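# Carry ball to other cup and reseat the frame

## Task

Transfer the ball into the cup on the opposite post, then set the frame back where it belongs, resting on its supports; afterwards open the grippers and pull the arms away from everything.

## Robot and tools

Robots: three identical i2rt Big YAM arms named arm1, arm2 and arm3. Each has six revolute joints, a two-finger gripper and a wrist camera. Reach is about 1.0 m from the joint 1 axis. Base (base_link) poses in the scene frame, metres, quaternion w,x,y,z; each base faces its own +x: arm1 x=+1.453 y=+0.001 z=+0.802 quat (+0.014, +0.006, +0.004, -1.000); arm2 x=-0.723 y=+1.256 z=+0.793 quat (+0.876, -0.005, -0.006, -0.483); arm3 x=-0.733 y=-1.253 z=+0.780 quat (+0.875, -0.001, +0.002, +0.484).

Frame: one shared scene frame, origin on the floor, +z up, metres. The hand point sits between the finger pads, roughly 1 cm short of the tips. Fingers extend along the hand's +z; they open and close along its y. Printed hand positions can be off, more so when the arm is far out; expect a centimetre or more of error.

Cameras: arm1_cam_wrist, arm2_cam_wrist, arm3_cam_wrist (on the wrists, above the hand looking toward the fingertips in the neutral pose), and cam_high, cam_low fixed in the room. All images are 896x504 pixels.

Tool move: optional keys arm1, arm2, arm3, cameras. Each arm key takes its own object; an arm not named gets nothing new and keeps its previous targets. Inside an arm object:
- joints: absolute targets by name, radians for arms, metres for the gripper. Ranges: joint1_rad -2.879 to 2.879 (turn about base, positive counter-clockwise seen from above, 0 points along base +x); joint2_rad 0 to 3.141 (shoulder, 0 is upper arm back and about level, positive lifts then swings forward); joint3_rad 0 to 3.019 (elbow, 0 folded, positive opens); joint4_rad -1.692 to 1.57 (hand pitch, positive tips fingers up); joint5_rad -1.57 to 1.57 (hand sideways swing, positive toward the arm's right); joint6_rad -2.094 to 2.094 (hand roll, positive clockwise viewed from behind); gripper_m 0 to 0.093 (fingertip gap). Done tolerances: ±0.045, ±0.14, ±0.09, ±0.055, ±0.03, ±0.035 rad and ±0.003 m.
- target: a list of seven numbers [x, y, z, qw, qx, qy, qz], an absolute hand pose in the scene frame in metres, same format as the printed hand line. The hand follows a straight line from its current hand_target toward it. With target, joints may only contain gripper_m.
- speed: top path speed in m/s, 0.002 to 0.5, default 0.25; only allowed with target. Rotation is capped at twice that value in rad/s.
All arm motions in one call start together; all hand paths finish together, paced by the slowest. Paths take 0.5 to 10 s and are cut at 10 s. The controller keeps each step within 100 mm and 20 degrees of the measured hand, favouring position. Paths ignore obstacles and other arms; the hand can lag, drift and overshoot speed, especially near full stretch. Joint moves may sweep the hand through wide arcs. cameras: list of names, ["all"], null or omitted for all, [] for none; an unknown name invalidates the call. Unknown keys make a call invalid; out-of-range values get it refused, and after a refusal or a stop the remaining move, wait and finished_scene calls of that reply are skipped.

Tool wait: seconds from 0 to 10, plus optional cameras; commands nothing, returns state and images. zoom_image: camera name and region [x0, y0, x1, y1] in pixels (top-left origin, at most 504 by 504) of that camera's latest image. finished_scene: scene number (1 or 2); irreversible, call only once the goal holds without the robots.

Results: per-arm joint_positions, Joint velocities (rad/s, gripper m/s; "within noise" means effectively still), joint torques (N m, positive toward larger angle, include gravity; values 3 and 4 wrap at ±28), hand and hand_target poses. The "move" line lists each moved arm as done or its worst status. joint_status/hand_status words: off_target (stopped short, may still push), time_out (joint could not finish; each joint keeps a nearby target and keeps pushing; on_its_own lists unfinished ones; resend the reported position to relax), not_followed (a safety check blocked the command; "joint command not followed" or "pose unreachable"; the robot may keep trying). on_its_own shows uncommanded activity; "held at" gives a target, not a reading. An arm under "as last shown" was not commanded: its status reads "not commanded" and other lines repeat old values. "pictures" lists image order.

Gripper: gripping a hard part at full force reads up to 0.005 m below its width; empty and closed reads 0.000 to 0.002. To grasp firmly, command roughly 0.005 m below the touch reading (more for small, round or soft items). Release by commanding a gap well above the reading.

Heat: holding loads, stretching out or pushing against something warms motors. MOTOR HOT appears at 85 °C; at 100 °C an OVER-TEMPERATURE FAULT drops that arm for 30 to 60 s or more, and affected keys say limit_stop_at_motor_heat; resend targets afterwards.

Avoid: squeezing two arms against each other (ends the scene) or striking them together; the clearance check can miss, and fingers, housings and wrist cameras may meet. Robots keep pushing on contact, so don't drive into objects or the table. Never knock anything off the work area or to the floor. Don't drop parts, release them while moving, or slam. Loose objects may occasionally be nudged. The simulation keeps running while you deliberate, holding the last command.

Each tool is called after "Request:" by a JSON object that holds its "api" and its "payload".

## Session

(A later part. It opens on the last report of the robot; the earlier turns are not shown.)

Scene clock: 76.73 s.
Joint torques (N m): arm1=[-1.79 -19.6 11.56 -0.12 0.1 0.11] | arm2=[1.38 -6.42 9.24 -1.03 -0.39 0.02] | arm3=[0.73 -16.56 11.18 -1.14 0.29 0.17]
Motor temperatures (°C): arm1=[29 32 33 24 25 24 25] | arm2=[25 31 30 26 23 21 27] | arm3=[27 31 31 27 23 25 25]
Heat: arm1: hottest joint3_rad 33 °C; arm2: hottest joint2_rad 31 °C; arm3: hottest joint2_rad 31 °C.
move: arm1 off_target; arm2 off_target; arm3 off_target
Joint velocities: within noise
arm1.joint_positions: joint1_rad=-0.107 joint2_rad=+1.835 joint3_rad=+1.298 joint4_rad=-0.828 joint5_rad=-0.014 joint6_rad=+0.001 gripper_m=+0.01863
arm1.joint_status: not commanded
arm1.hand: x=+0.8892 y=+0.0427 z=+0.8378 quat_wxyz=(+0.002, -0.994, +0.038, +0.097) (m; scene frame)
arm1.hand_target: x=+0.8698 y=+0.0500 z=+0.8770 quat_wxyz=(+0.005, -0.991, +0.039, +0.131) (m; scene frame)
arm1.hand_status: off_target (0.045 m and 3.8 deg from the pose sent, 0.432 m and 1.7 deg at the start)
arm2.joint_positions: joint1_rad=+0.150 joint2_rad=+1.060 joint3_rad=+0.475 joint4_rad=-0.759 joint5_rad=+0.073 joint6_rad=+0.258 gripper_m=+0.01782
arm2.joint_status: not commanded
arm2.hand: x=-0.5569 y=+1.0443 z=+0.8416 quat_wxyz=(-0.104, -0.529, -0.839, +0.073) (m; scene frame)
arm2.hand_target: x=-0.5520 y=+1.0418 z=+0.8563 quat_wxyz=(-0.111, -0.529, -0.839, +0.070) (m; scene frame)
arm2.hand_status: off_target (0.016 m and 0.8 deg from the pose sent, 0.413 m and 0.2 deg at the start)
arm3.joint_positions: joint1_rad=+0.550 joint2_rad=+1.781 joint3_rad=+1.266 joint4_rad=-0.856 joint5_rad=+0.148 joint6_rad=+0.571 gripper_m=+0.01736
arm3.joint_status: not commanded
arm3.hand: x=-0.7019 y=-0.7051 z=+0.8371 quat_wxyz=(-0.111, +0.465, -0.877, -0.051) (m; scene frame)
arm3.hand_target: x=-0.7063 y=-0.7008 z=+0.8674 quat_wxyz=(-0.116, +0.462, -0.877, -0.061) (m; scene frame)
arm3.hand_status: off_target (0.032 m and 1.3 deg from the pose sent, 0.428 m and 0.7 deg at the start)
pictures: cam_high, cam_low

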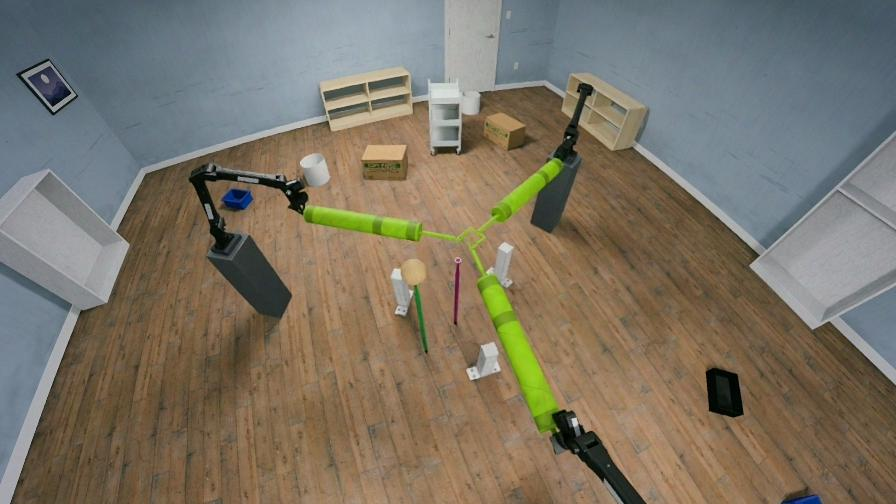

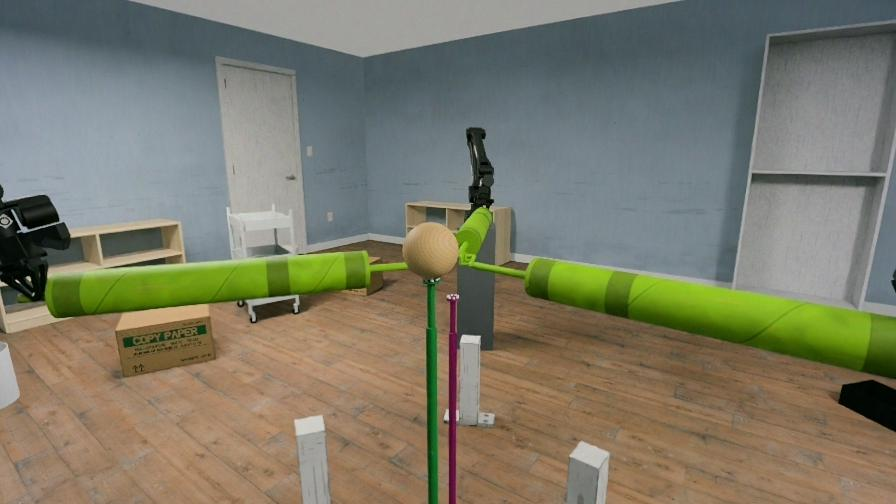

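Request:
{"api": "move", "payload": {"arm1": {"target":[0.973,-0.174,0.872,0.0051,-0.9906,0.039,0.1304],"speed":0.12}, "arm2": {"target":[-0.447,0.818,0.862,0.1104,0.529,0.8384,-0.0696],"speed":0.12}, "arm3": {"target":[-0.6015,-0.9245,0.865,0.1155,-0.4616,0.8774,0.0608],"speed":0.12}, "cameras": ["cam_high","cam_low"]}}

Request:
{"api": "zoom_image", "payload": {"camera": "cam_low", "region": [390, 200, 540, 350]}}

Request:
{"api": "zoom_image", "payload": {"camera": "cam_high", "region": [370, 210, 490, 330]}}

Scene clock: 90.43 s.
Joint torques (N m): arm1=[-0.67 -17.96 8.43 0.69 0.84 0.22] | arm2=[2.14 -14.15 10.59 -0.43 -0.55 0.03] | arm3=[-1.49 -9.23 8.75 -0.08 0.21 -0.08]
Motor temperatures (°C): arm1=[29 34 35 24 25 24 25] | arm2=[25 31 34 26 23 21 28] | arm3=[27 32 34 27 23 25 26]
Heat: arm1: hottest joint3_rad 35 °C; arm2: hottest joint3_rad 34 °C; arm3: hottest joint3_rad 34 °C.
move: arm1 off_target; arm2 off_target; arm3 off_target
Joint velocities: within noise
arm1.joint_positions: joint1_rad=+0.357 joint2_rad=+1.689 joint3_rad=+1.106 joint4_rad=-0.804 joint5_rad=+0.092 joint6_rad=+0.449 gripper_m=+0.01863
arm1.joint_status: not commanded
arm1.hand: x=+0.9850 y=-0.1721 z=+0.8420 quat_wxyz=(+0.009, -0.995, +0.035, +0.097) (m; scene frame)
arm1.hand_target: x=+0.9736 y=-0.1739 z=+0.8717 quat_wxyz=(+0.005, -0.991, +0.039, +0.130) (m; scene frame)
arm1.hand_status: off_target (0.032 m and 3.9 deg from the pose sent, 0.235 m and 3.8 deg at the start)
arm2.joint_positions: joint1_rad=+0.000 joint2_rad=+1.672 joint3_rad=+1.086 joint4_rad=-0.751 joint5_rad=+0.042 joint6_rad=+0.120 gripper_m=+0.01782
arm2.joint_status: not commanded
arm2.hand: x=-0.4620 y=+0.8273 z=+0.8514 quat_wxyz=(-0.103, -0.532, -0.837, +0.074) (m; scene frame)
arm2.hand_target: x=-0.4473 y=+0.8186 z=+0.8621 quat_wxyz=(-0.111, -0.529, -0.839, +0.070) (m; scene frame)
arm2.hand_status: off_target (0.021 m and 1.1 deg from the pose sent, 0.252 m and 0.8 deg at the start)
arm3.joint_positions: joint1_rad=+0.230 joint2_rad=+1.263 joint3_rad=+0.715 joint4_rad=-0.779 joint5_rad=+0.066 joint6_rad=+0.256 gripper_m=+0.01736
arm3.joint_status: not commanded
arm3.hand: x=-0.6065 y=-0.9191 z=+0.8528 quat_wxyz=(-0.109, +0.466, -0.876, -0.058) (m; scene frame)
arm3.hand_target: x=-0.6017 y=-0.9242 z=+0.8644 quat_wxyz=(-0.116, +0.462, -0.877, -0.061) (m; scene frame)
arm3.hand_status: off_target (0.014 m and 1.0 deg from the pose sent, 0.243 m and 1.3 deg at the start)
pictures: cam_high, cam_low

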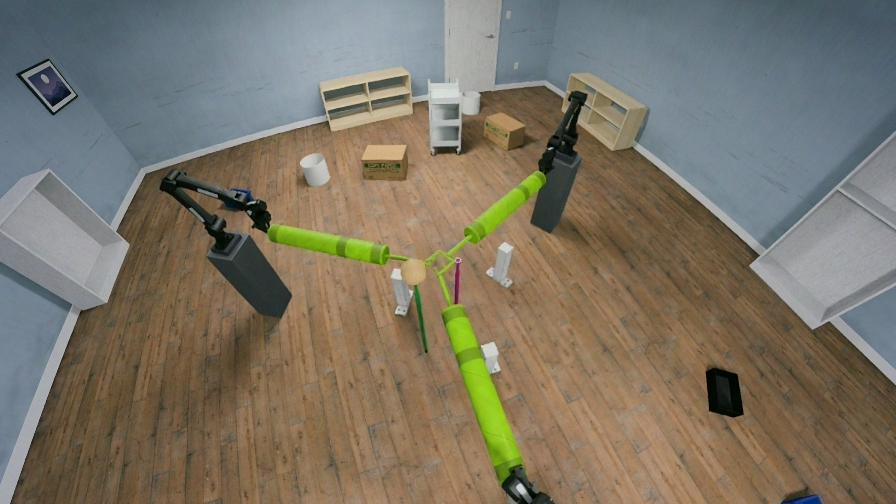

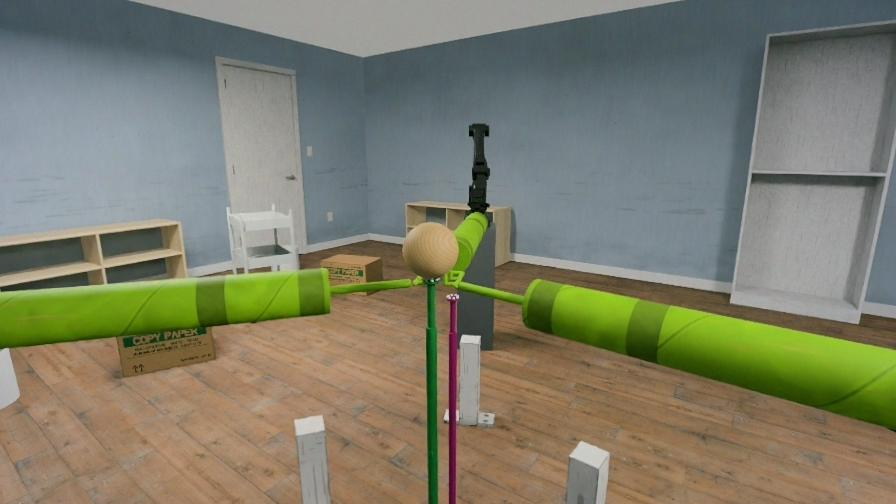

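Scaled by 3.360 from the camera's 896x504 image, which has a finer 1280x720 frame.

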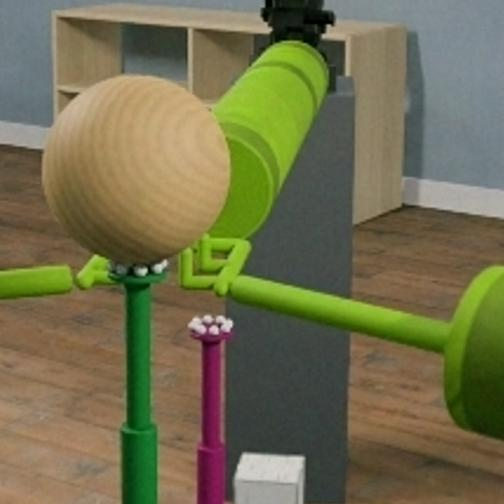

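Scaled by 4.200 from the camera's 896x504 image, which has a finer 1280x720 frame.

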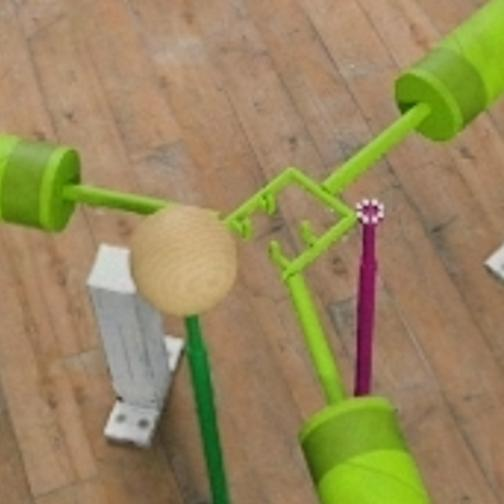

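Request:
{"api": "move", "payload": {"arm1": {"target":[1.031,-0.288,0.868,0.0051,-0.9906,0.039,0.1304],"speed":0.08}, "arm2": {"target":[-0.389,0.704,0.854,0.1104,0.529,0.8384,-0.0696],"speed":0.08}, "arm3": {"target":[-0.5435,-1.0385,0.853,0.1155,-0.4616,0.8774,0.0608],"speed":0.08}, "cameras": ["cam_high","cam_low"]}}

Request:
{"api": "zoom_image", "payload": {"camera": "cam_low", "region": [370, 200, 490, 320]}}

Request:
{"api": "zoom_image", "payload": {"camera": "cam_high", "region": [370, 240, 460, 330]}}

Scene clock: 108.30 s.
Joint torques (N m): arm1=[-0.62 -15.91 10.81 -0.13 1.04 0.25] | arm2=[2.2 -19.14 11.62 -0.39 -0.45 0.06] | arm3=[-1.44 -6.07 8.83 -0.24 -0.02 -0.05]
Motor temperatures (°C): arm1=[29 33 35 24 26 24 26] | arm2=[25 31 40 26 23 21 28] | arm3=[27 31 33 27 23 25 26]
Heat: arm1: hottest joint3_rad 35 °C; arm2: hottest joint3_rad 40 °C; arm3: hottest joint3_rad 33 °C.
move: arm1 off_target; arm2 off_target; arm3 done
Joint velocities: within noise
arm1.joint_positions: joint1_rad=+0.629 joint2_rad=+1.688 joint3_rad=+1.099 joint4_rad=-0.822 joint5_rad=+0.150 joint6_rad=+0.714 gripper_m=+0.01863
arm1.joint_status: not commanded
arm1.hand: x=+1.0483 y=-0.2785 z=+0.8404 quat_wxyz=(+0.012, -0.994, +0.034, +0.104) (m; scene frame)
arm1.hand_target: x=+1.0321 y=-0.2875 z=+0.8682 quat_wxyz=(+0.005, -0.991, +0.039, +0.130) (m; scene frame)
arm1.hand_status: off_target (0.034 m and 3.2 deg from the pose sent, 0.127 m and 3.9 deg at the start)
arm2.joint_positions: joint1_rad=-0.023 joint2_rad=+1.971 joint3_rad=+1.502 joint4_rad=-0.872 joint5_rad=+0.034 joint6_rad=+0.096 gripper_m=+0.01782
arm2.joint_status: not commanded
arm2.hand: x=-0.4060 y=+0.7143 z=+0.8437 quat_wxyz=(-0.101, -0.532, -0.838, +0.071) (m; scene frame)
arm2.hand_target: x=-0.3894 y=+0.7049 z=+0.8542 quat_wxyz=(-0.111, -0.529, -0.838, +0.070) (m; scene frame)
arm2.hand_status: off_target (0.022 m and 1.1 deg from the pose sent, 0.143 m and 1.1 deg at the start)
arm3.joint_positions: joint1_rad=-0.167 joint2_rad=+1.059 joint3_rad=+0.542 joint4_rad=-0.791 joint5_rad=-0.035 joint6_rad=-0.130 gripper_m=+0.01736
arm3.joint_status: not commanded
arm3.hand: x=-0.5437 y=-1.0315 z=+0.8461 quat_wxyz=(-0.115, +0.466, -0.875, -0.062) (m; scene frame)
arm3.hand_target: x=-0.5435 y=-1.0381 z=+0.8526 quat_wxyz=(-0.116, +0.462, -0.877, -0.061) (m; scene frame)
arm3.hand_status: done (0.010 m and 0.6 deg from the pose sent, 0.135 m and 1.0 deg at the start)
pictures: cam_high, cam_low

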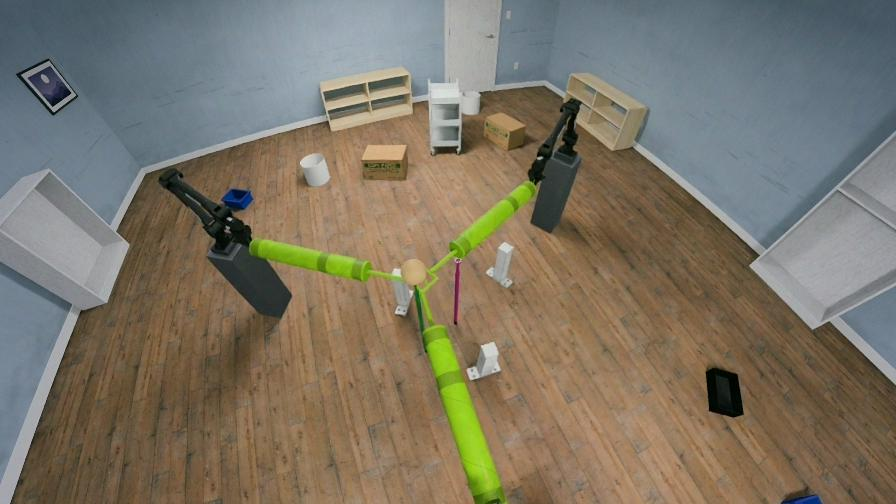

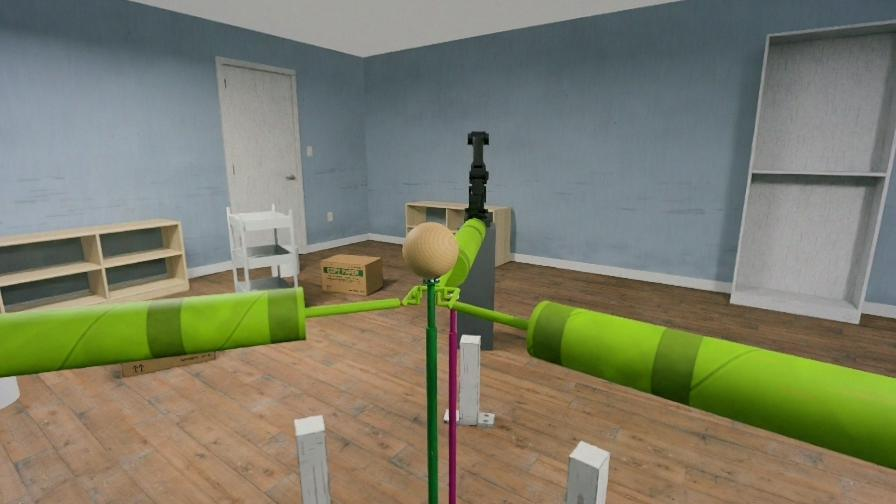

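Scaled by 4.200 from the camera's 896x504 image, which has a finer 1280x720 frame.

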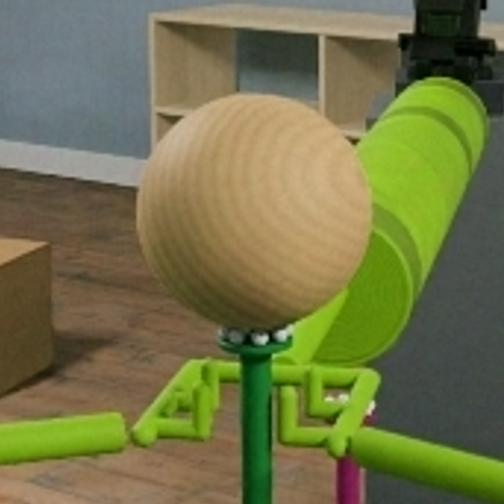

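Scaled by 5.600 from the camera's 896x504 image, which has a finer 1280x720 frame.

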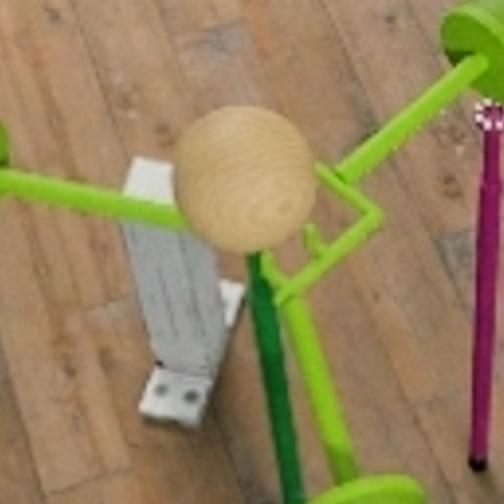

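Request:
{"api": "move", "payload": {"arm1": {"target":[1.034,-0.296,0.868,0.0051,-0.9906,0.039,0.1304],"speed":0.05}, "arm2": {"target":[-0.386,0.696,0.854,0.1104,0.529,0.8384,-0.0696],"speed":0.05}, "arm3": {"target":[-0.5405,-1.0465,0.850,0.1155,-0.4616,0.8774,0.0608],"speed":0.05}, "cameras": []}}

Request:
{"api": "move", "payload": {"arm1": {"target":[1.034,-0.296,0.945,0.0051,-0.9906,0.039,0.1304],"speed":0.05}, "arm2": {"target":[-0.386,0.696,0.936,0.1104,0.529,0.8384,-0.0696],"speed":0.05}, "arm3": {"target":[-0.5405,-1.0465,0.922,0.1155,-0.4616,0.8774,0.0608],"speed":0.05}, "cameras": ["cam_high","cam_low"]}}

Request:
{"api": "zoom_image", "payload": {"camera": "cam_low", "region": [370, 180, 490, 300]}}

Request:
{"api": "zoom_image", "payload": {"camera": "cam_high", "region": [370, 240, 460, 330]}}

Scene clock: 119.83 s.
Joint torques (N m): arm1=[-0.5 -15.44 11.45 -0.23 1.05 0.28] | arm2=[2.32 -19.43 11.88 -0.39 -0.44 0.06] | arm3=[-1.67 -5.95 8.51 -0.06 -0.03 -0.02]
Motor temperatures (°C): arm1=[29 33 36 24 27 24 26] | arm2=[25 32 43 26 23 21 28] | arm3=[27 30 34 27 23 25 26]
Heat: arm1: hottest joint3_rad 36 °C; arm2: hottest joint3_rad 43 °C; arm3: hottest joint3_rad 34 °C.
move: arm1 off_target; arm2 off_target; arm3 done
Joint velocities: within noise
arm1.joint_positions: joint1_rad=+0.644 joint2_rad=+1.688 joint3_rad=+1.099 joint4_rad=-0.825 joint5_rad=+0.153 joint6_rad=+0.729 gripper_m=+0.01863
arm1.joint_status: not commanded
arm1.hand: x=+1.0528 y=-0.2839 z=+0.8404 quat_wxyz=(+0.012, -0.994, +0.033, +0.104) (m; scene frame)
arm1.hand_target: x=+1.0351 y=-0.2953 z=+0.8683 quat_wxyz=(+0.004, -0.991, +0.039, +0.131) (m; scene frame)
arm1.hand_status: off_target (0.036 m and 3.2 deg from the pose sent, 0.036 m and 3.2 deg at the start)
arm2.joint_positions: joint1_rad=-0.026 joint2_rad=+1.991 joint3_rad=+1.533 joint4_rad=-0.884 joint5_rad=+0.033 joint6_rad=+0.092 gripper_m=+0.01782
arm2.joint_status: not commanded
arm2.hand: x=-0.4035 y=+0.7066 z=+0.8435 quat_wxyz=(-0.101, -0.531, -0.838, +0.071) (m; scene frame)
arm2.hand_target: x=-0.3863 y=+0.6969 z=+0.8544 quat_wxyz=(-0.111, -0.529, -0.839, +0.070) (m; scene frame)
arm2.hand_status: off_target (0.023 m and 1.2 deg from the pose sent, 0.029 m and 1.1 deg at the start)
arm3.joint_positions: joint1_rad=-0.200 joint2_rad=+1.051 joint3_rad=+0.533 joint4_rad=-0.791 joint5_rad=-0.044 joint6_rad=-0.163 gripper_m=+0.01736
arm3.joint_status: not commanded
arm3.hand: x=-0.5399 y=-1.0391 z=+0.8448 quat_wxyz=(-0.115, +0.467, -0.875, -0.061) (m; scene frame)
arm3.hand_target: x=-0.5405 y=-1.0461 z=+0.8496 quat_wxyz=(-0.116, +0.462, -0.877, -0.061) (m; scene frame)
arm3.hand_status: done (0.009 m and 0.7 deg from the pose sent, 0.016 m and 0.6 deg at the start)
pictures: none
No camera images: "cameras" was empty.

Scene clock: 122.00 s.
Joint torques (N m): arm1=[-0.62 -22.65 13.33 -2.86 0.87 0.25] | arm2=[3.37 -27.4 13.53 -2.26 -0.54 0.12] | arm3=[-1.14 -8.18 14.8 -3.17 -0.16 0.05]
Motor temperatures (°C): arm1=[29 34 36 24 27 24 26] | arm2=[25 32 43 26 23 21 29] | arm3=[27 30 35 27 23 25 26]
Heat: arm1: hottest joint3_rad 36 °C; arm2: hottest joint3_rad 43 °C; arm3: hottest joint3_rad 35 °C.
move: arm1 off_target; arm2 off_target; arm3 off_target
Joint velocities: within noise
arm1.joint_positions: joint1_rad=+0.646 joint2_rad=+1.687 joint3_rad=+1.178 joint4_rad=-0.947 joint5_rad=+0.158 joint6_rad=+0.731 gripper_m=+0.01863
arm1.joint_status: not commanded
arm1.hand: x=+1.0486 y=-0.2874 z=+0.8649 quat_wxyz=(+0.028, -0.995, +0.032, +0.089) (m; scene frame)
arm1.hand_target: x=+1.0365 y=-0.2940 z=+0.9406 quat_wxyz=(+0.004, -0.991, +0.039, +0.131) (m; scene frame)
arm1.hand_status: off_target (0.082 m and 5.5 deg from the pose sent, 0.107 m and 3.2 deg at the start)
arm2.joint_positions: joint1_rad=-0.040 joint2_rad=+2.014 joint3_rad=+1.611 joint4_rad=-1.007 joint5_rad=+0.034 joint6_rad=+0.085 gripper_m=+0.01782
arm2.joint_status: not commanded
arm2.hand: x=-0.4114 y=+0.7024 z=+0.8546 quat_wxyz=(-0.070, -0.536, -0.840, +0.057) (m; scene frame)
arm2.hand_target: x=-0.3886 y=+0.6992 z=+0.9336 quat_wxyz=(-0.112, -0.529, -0.838, +0.070) (m; scene frame)
arm2.hand_status: off_target (0.085 m and 4.9 deg from the pose sent, 0.095 m and 1.2 deg at the start)
arm3.joint_positions: joint1_rad=-0.202 joint2_rad=+0.993 joint3_rad=+0.598 joint4_rad=-0.940 joint5_rad=-0.040 joint6_rad=-0.169 gripper_m=+0.01736
arm3.joint_status: not commanded
arm3.hand: x=-0.5432 y=-1.0444 z=+0.8773 quat_wxyz=(-0.103, +0.469, -0.875, -0.055) (m; scene frame)
arm3.hand_target: x=-0.5400 y=-1.0452 z=+0.9174 quat_wxyz=(-0.117, +0.462, -0.877, -0.061) (m; scene frame)
arm3.hand_status: off_target (0.045 m and 1.8 deg from the pose sent, 0.078 m and 0.6 deg at the start)
pictures: cam_high, cam_low

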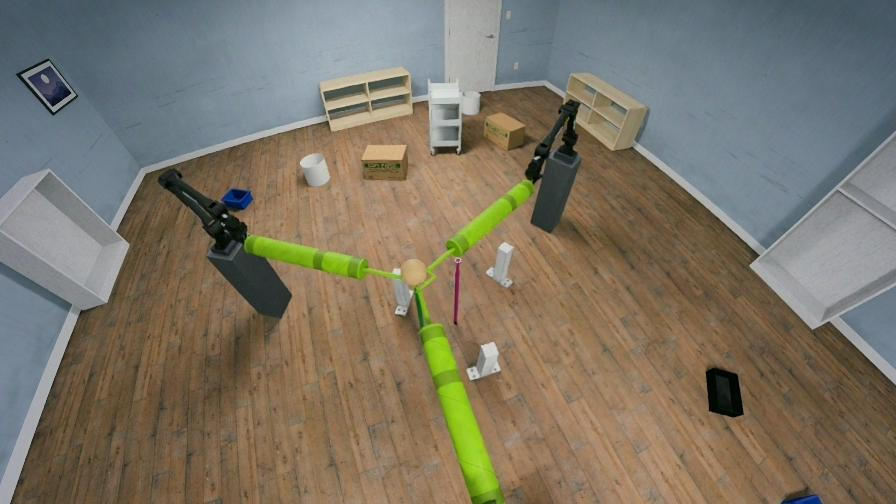

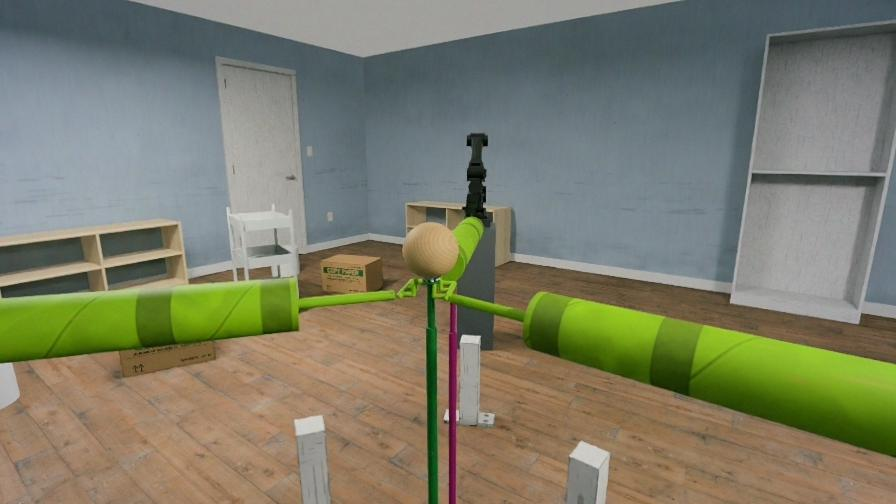

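Scaled by 4.200 from the camera's 896x504 image, which has a finer 1280x720 frame.

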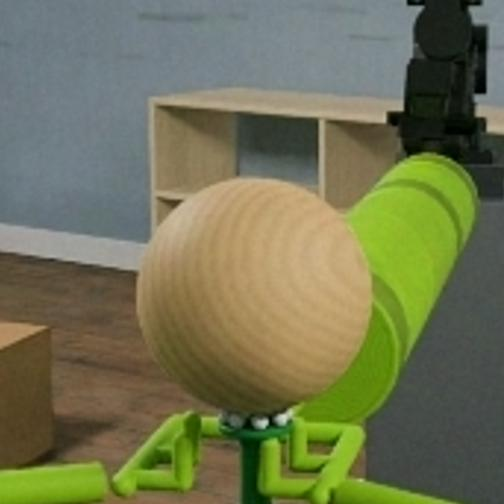

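Scaled by 5.600 from the camera's 896x504 image, which has a finer 1280x720 frame.

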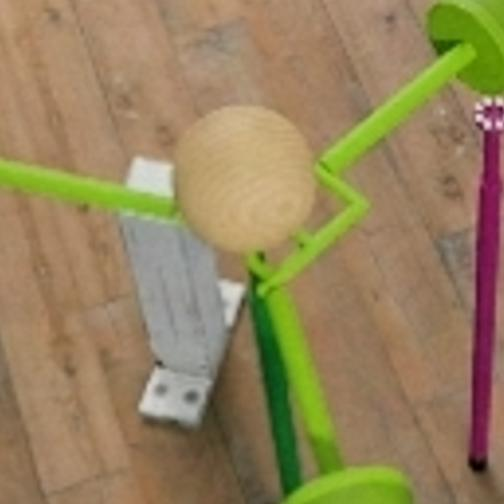

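Request:
{"api": "move", "payload": {"arm1": {"target":[1.038,-0.292,0.868,0.0051,-0.9906,0.039,0.1304],"speed":0.08}, "arm2": {"target":[-0.382,0.700,0.854,0.1104,0.529,0.8384,-0.0696],"speed":0.08}, "arm3": {"target":[-0.536,-1.0435,0.850,0.1155,-0.4616,0.8774,0.0608],"speed":0.08}, "cameras": ["cam_high","cam_low"]}}

Request:
{"api": "zoom_image", "payload": {"camera": "cam_low", "region": [400, 255, 470, 325]}}

Request:
{"api": "zoom_image", "payload": {"camera": "cam_high", "region": [370, 240, 460, 330]}}

Scene clock: 138.97 s.
Joint torques (N m): arm1=[-1.2 -16.32 8.14 1.22 0.77 0.23] | arm2=[3.84 -21.71 8.21 1.44 -0.32 0.24] | arm3=[-0.97 -3.55 9.32 0.98 -0.21 0.05]
Motor temperatures (°C): arm1=[29 38 39 24 27 24 26] | arm2=[25 34 43 26 23 21 29] | arm3=[27 29 43 27 23 25 26]
Heat: arm1: hottest joint3_rad 39 °C; arm2: hottest joint3_rad 43 °C; arm3: hottest joint3_rad 43 °C.
move: arm1 off_target; arm2 off_target; arm3 done
Joint velocities: within noise
arm1.joint_positions: joint1_rad=+0.652 joint2_rad=+1.687 joint3_rad=+1.128 joint4_rad=-0.859 joint5_rad=+0.162 joint6_rad=+0.733 gripper_m=+0.01863
arm1.joint_status: not commanded
arm1.hand: x=+1.0502 y=-0.2890 z=+0.8502 quat_wxyz=(+0.016, -0.994, +0.032, +0.105) (m; scene frame)
arm1.hand_target: x=+1.0384 y=-0.2918 z=+0.8681 quat_wxyz=(+0.005, -0.991, +0.039, +0.130) (m; scene frame)
arm1.hand_status: off_target (0.022 m and 3.3 deg from the pose sent, 0.012 m and 5.5 deg at the start)
arm2.joint_positions: joint1_rad=-0.035 joint2_rad=+2.014 joint3_rad=+1.582 joint4_rad=-0.941 joint5_rad=+0.030 joint6_rad=+0.085 gripper_m=+0.01782
arm2.joint_status: not commanded
arm2.hand: x=-0.4057 y=+0.7004 z=+0.8459 quat_wxyz=(-0.087, -0.533, -0.839, +0.064) (m; scene frame)
arm2.hand_target: x=-0.3823 y=+0.7008 z=+0.8542 quat_wxyz=(-0.110, -0.529, -0.839, +0.069) (m; scene frame)
arm2.hand_status: off_target (0.025 m and 2.8 deg from the pose sent, 0.029 m and 4.9 deg at the start)
arm3.joint_positions: joint1_rad=-0.211 joint2_rad=+1.037 joint3_rad=+0.535 joint4_rad=-0.812 joint5_rad=-0.041 joint6_rad=-0.175 gripper_m=+0.01736
arm3.joint_status: not commanded
arm3.hand: x=-0.5393 y=-1.0438 z=+0.8481 quat_wxyz=(-0.114, +0.467, -0.875, -0.058) (m; scene frame)
arm3.hand_target: x=-0.5360 y=-1.0434 z=+0.8500 quat_wxyz=(-0.116, +0.462, -0.877, -0.061) (m; scene frame)
arm3.hand_status: done (0.004 m and 0.8 deg from the pose sent, 0.028 m and 1.8 deg at the start)
pictures: cam_high, cam_low

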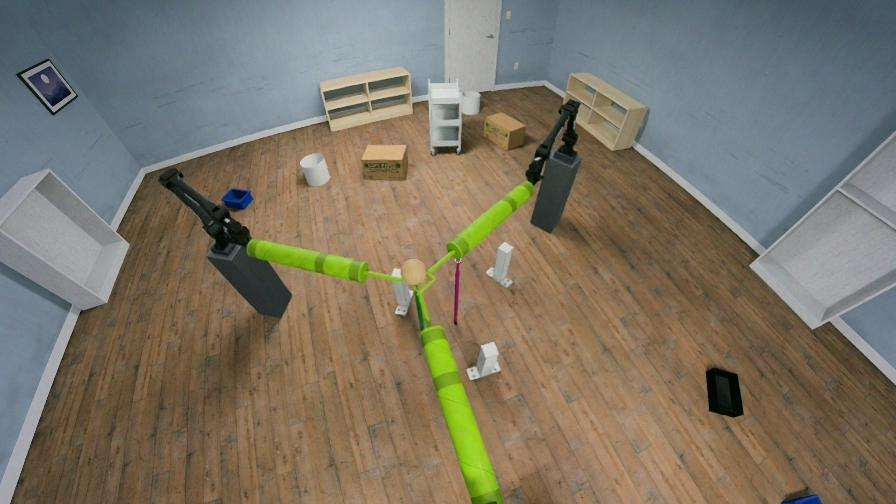

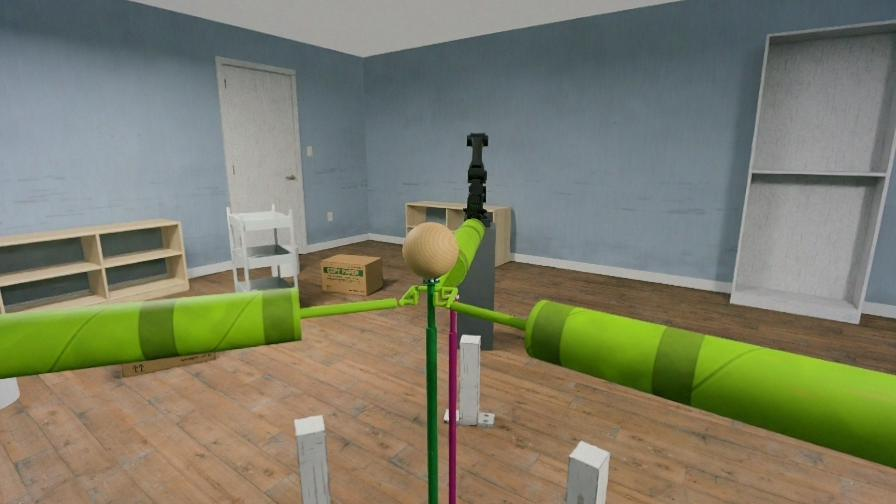

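Scaled by 7.200 from the camera's 896x504 image, which has a finer 1280x720 frame.

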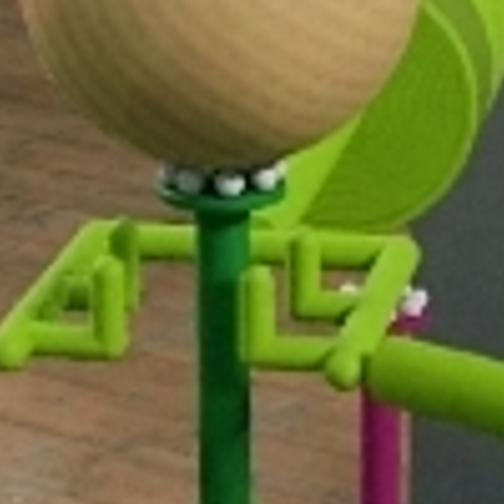

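Scaled by 5.600 from the camera's 896x504 image, which has a finer 1280x720 frame.

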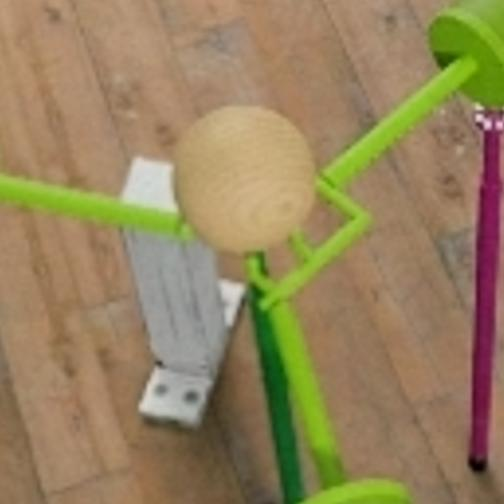

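Request:
{"api": "move", "payload": {"arm1": {"target":[1.049,-0.288,0.863,0.0051,-0.9906,0.039,0.1304],"speed":0.06}, "arm2": {"target":[-0.371,0.706,0.854,0.1104,0.529,0.8384,-0.0696],"speed":0.06}, "arm3": {"target":[-0.526,-1.039,0.848,0.1155,-0.4616,0.8774,0.0608],"speed":0.06}, "cameras": ["cam_high","cam_low"]}}

Request:
{"api": "zoom_image", "payload": {"camera": "cam_low", "region": [400, 255, 470, 325]}}

Request:
{"api": "zoom_image", "payload": {"camera": "cam_high", "region": [370, 240, 460, 330]}}

Scene clock: 149.93 s.
Joint torques (N m): arm1=[-0.79 -17.49 7.49 0.95 0.74 0.27] | arm2=[4.42 -21.71 8.44 1.31 -0.31 0.31] | arm3=[-1.14 -3.72 10.56 0.38 -0.13 0.01]
Motor temperatures (°C): arm1=[29 38 38 24 27 24 26] | arm2=[25 35 42 26 23 22 29] | arm3=[27 29 40 27 23 25 27]
Heat: arm1: hottest joint2_rad 38 °C; arm2: hottest joint3_rad 42 °C; arm3: hottest joint3_rad 40 °C.
move: arm1 off_target; arm2 off_target; arm3 off_target
Joint velocities: within noise
arm1.joint_positions: joint1_rad=+0.656 joint2_rad=+1.687 joint3_rad=+1.095 joint4_rad=-0.829 joint5_rad=+0.164 joint6_rad=+0.737 gripper_m=+0.01863
arm1.joint_status: not commanded
arm1.hand: x=+1.0573 y=-0.2854 z=+0.8396 quat_wxyz=(+0.018, -0.994, +0.031, +0.104) (m; scene frame)
arm1.hand_target: x=+1.0494 y=-0.2879 z=+0.8626 quat_wxyz=(+0.005, -0.991, +0.039, +0.130) (m; scene frame)
arm1.hand_status: off_target (0.025 m and 3.4 deg from the pose sent, 0.013 m and 3.3 deg at the start)
arm2.joint_positions: joint1_rad=-0.022 joint2_rad=+2.014 joint3_rad=+1.582 joint4_rad=-0.939 joint5_rad=+0.035 joint6_rad=+0.097 gripper_m=+0.01782
arm2.joint_status: not commanded
arm2.hand: x=-0.3992 y=+0.7037 z=+0.8459 quat_wxyz=(-0.088, -0.533, -0.839, +0.065) (m; scene frame)
arm2.hand_target: x=-0.3716 y=+0.7069 z=+0.8542 quat_wxyz=(-0.110, -0.529, -0.839, +0.069) (m; scene frame)
arm2.hand_status: off_target (0.029 m and 2.7 deg from the pose sent, 0.036 m and 2.8 deg at the start)
arm3.joint_positions: joint1_rad=-0.225 joint2_rad=+1.073 joint3_rad=+0.535 joint4_rad=-0.778 joint5_rad=-0.047 joint6_rad=-0.187 gripper_m=+0.01736
arm3.joint_status: not commanded
arm3.hand: x=-0.5332 y=-1.0418 z=+0.8404 quat_wxyz=(-0.113, +0.467, -0.875, -0.059) (m; scene frame)
arm3.hand_target: x=-0.5260 y=-1.0391 z=+0.8479 quat_wxyz=(-0.116, +0.462, -0.877, -0.061) (m; scene frame)
arm3.hand_status: off_target (0.011 m and 0.7 deg from the pose sent, 0.014 m and 0.8 deg at the start)
pictures: cam_high, cam_low

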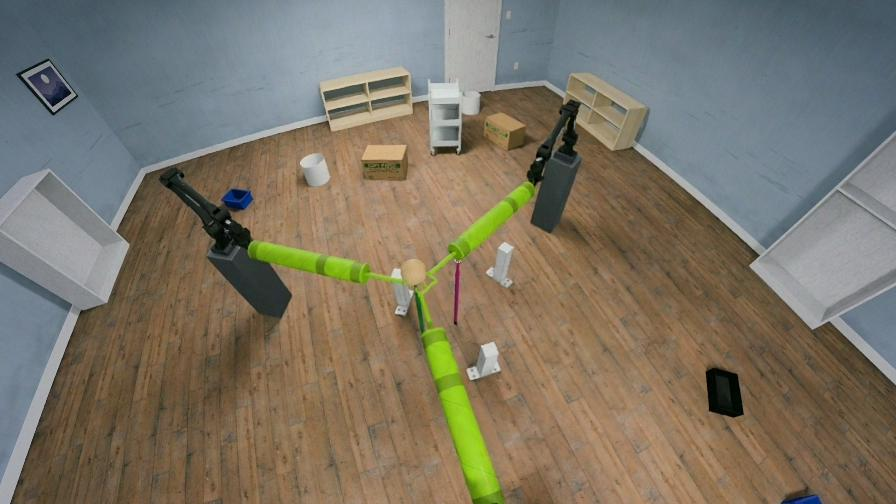

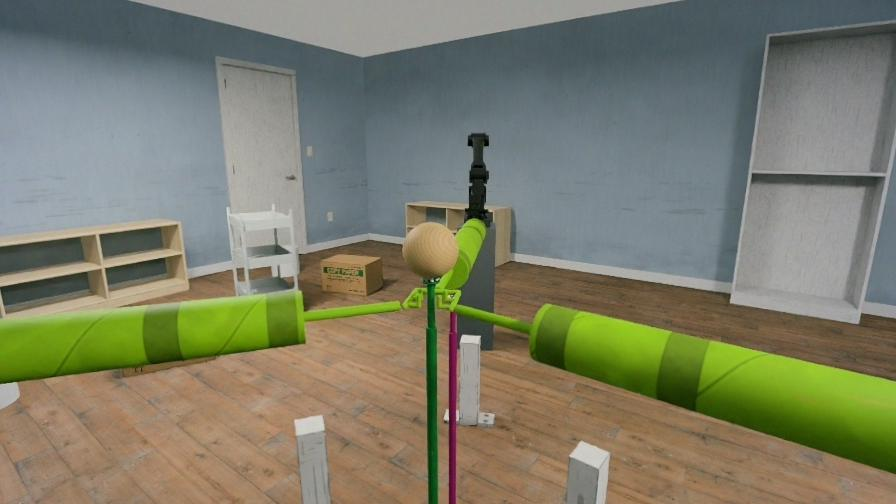

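Scaled by 7.200 from the camera's 896x504 image, which has a finer 1280x720 frame.

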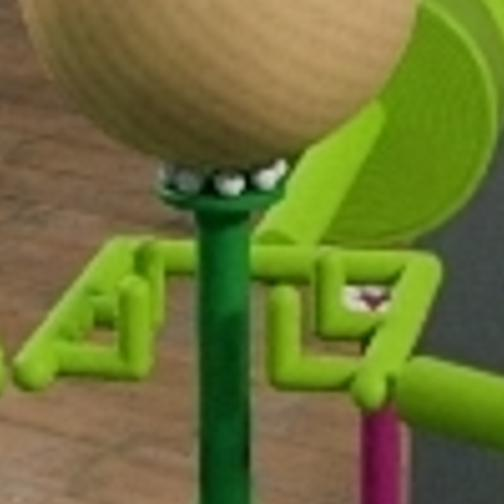

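Scaled by 5.600 from the camera's 896x504 image, which has a finer 1280x720 frame.

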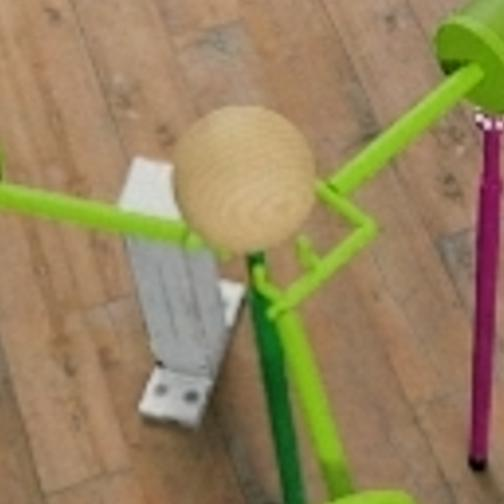

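Request:
{"api": "move", "payload": {"arm1": {"target":[1.049,-0.288,0.899,0.0051,-0.9906,0.039,0.1304],"speed":0.05}, "arm2": {"target":[-0.371,0.706,0.894,0.1104,0.529,0.8384,-0.0696],"speed":0.05}, "arm3": {"target":[-0.526,-1.039,0.88,0.1155,-0.4616,0.8774,0.0608],"speed":0.05}, "cameras": ["cam_high","cam_low"]}}

Request:
{"api": "zoom_image", "payload": {"camera": "cam_low", "region": [390, 215, 490, 315]}}

Scene clock: 156.10 s.
Joint torques (N m): arm1=[-0.85 -17.38 10.85 -0.54 0.45 0.26] | arm2=[3.96 -24.7 11.34 -0.75 -0.34 0.26] | arm3=[-1.03 -6.07 11.45 -1.07 -0.11 0.06]
Motor temperatures (°C): arm1=[29 38 38 24 27 24 26] | arm2=[25 35 42 26 23 22 29] | arm3=[27 29 40 27 23 25 27]
Heat: arm1: hottest joint2_rad 38 °C; arm2: hottest joint3_rad 42 °C; arm3: hottest joint3_rad 40 °C.
move: arm1 off_target; arm2 off_target; arm3 off_target
Joint velocities: within noise
arm1.joint_positions: joint1_rad=+0.656 joint2_rad=+1.642 joint3_rad=+1.099 joint4_rad=-0.888 joint5_rad=+0.172 joint6_rad=+0.737 gripper_m=+0.01863
arm1.joint_status: not commanded
arm1.hand: x=+1.0632 y=-0.2789 z=+0.8599 quat_wxyz=(+0.024, -0.994, +0.031, +0.103) (m; scene frame)
arm1.hand_target: x=+1.0501 y=-0.2872 z=+0.8984 quat_wxyz=(+0.005, -0.991, +0.039, +0.130) (m; scene frame)
arm1.hand_status: off_target (0.043 m and 3.9 deg from the pose sent, 0.060 m and 3.4 deg at the start)
arm2.joint_positions: joint1_rad=-0.017 joint2_rad=+2.014 joint3_rad=+1.586 joint4_rad=-0.966 joint5_rad=+0.035 joint6_rad=+0.101 gripper_m=+0.01782
arm2.joint_status: not commanded
arm2.hand: x=-0.3988 y=+0.7097 z=+0.8461 quat_wxyz=(-0.078, -0.533, -0.841, +0.060) (m; scene frame)
arm2.hand_target: x=-0.3723 y=+0.7078 z=+0.8935 quat_wxyz=(-0.111, -0.529, -0.839, +0.069) (m; scene frame)
arm2.hand_status: off_target (0.056 m and 3.9 deg from the pose sent, 0.056 m and 2.7 deg at the start)
arm3.joint_positions: joint1_rad=-0.225 joint2_rad=+1.053 joint3_rad=+0.587 joint4_rad=-0.851 joint5_rad=-0.047 joint6_rad=-0.190 gripper_m=+0.01736
arm3.joint_status: not commanded
arm3.hand: x=-0.5291 y=-1.0378 z=+0.8621 quat_wxyz=(-0.112, +0.468, -0.875, -0.059) (m; scene frame)
arm3.hand_target: x=-0.5260 y=-1.0388 z=+0.8791 quat_wxyz=(-0.116, +0.462, -0.877, -0.061) (m; scene frame)
arm3.hand_status: off_target (0.018 m and 0.9 deg from the pose sent, 0.040 m and 0.7 deg at the start)
pictures: cam_high, cam_low

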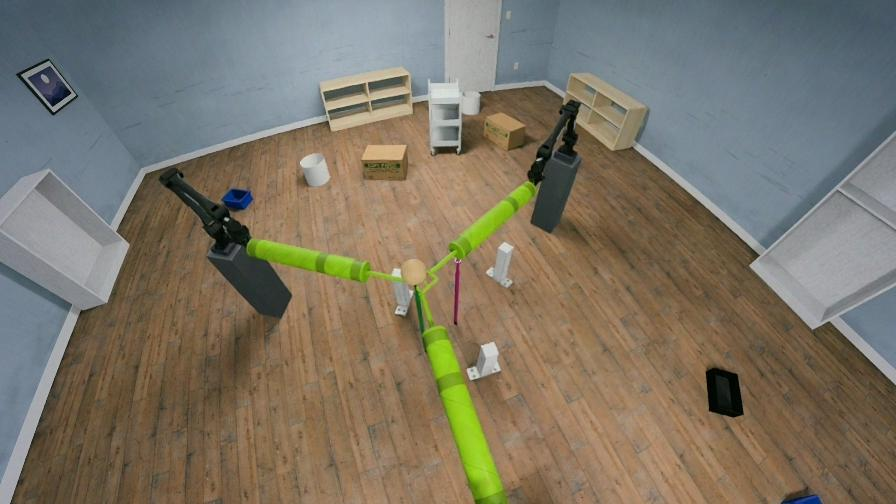

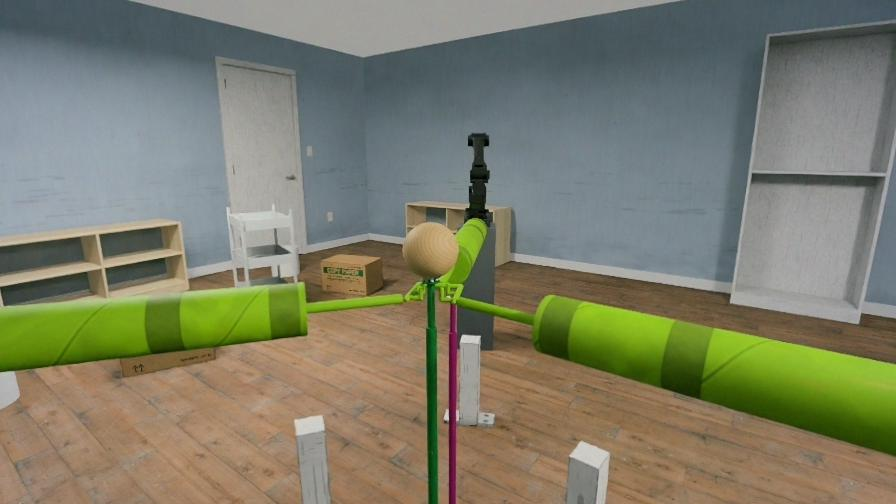

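Scaled by 5.040 from the camera's 896x504 image, which has a finer 1280x720 frame.

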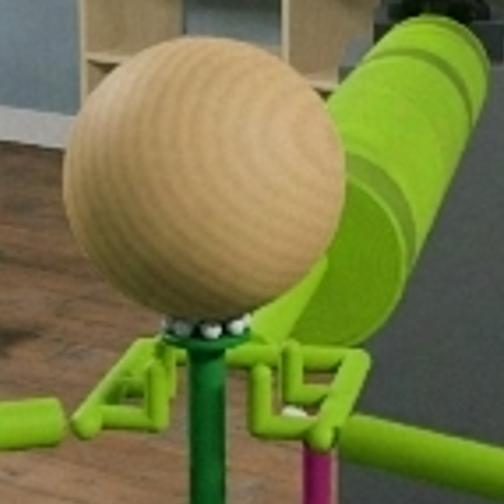

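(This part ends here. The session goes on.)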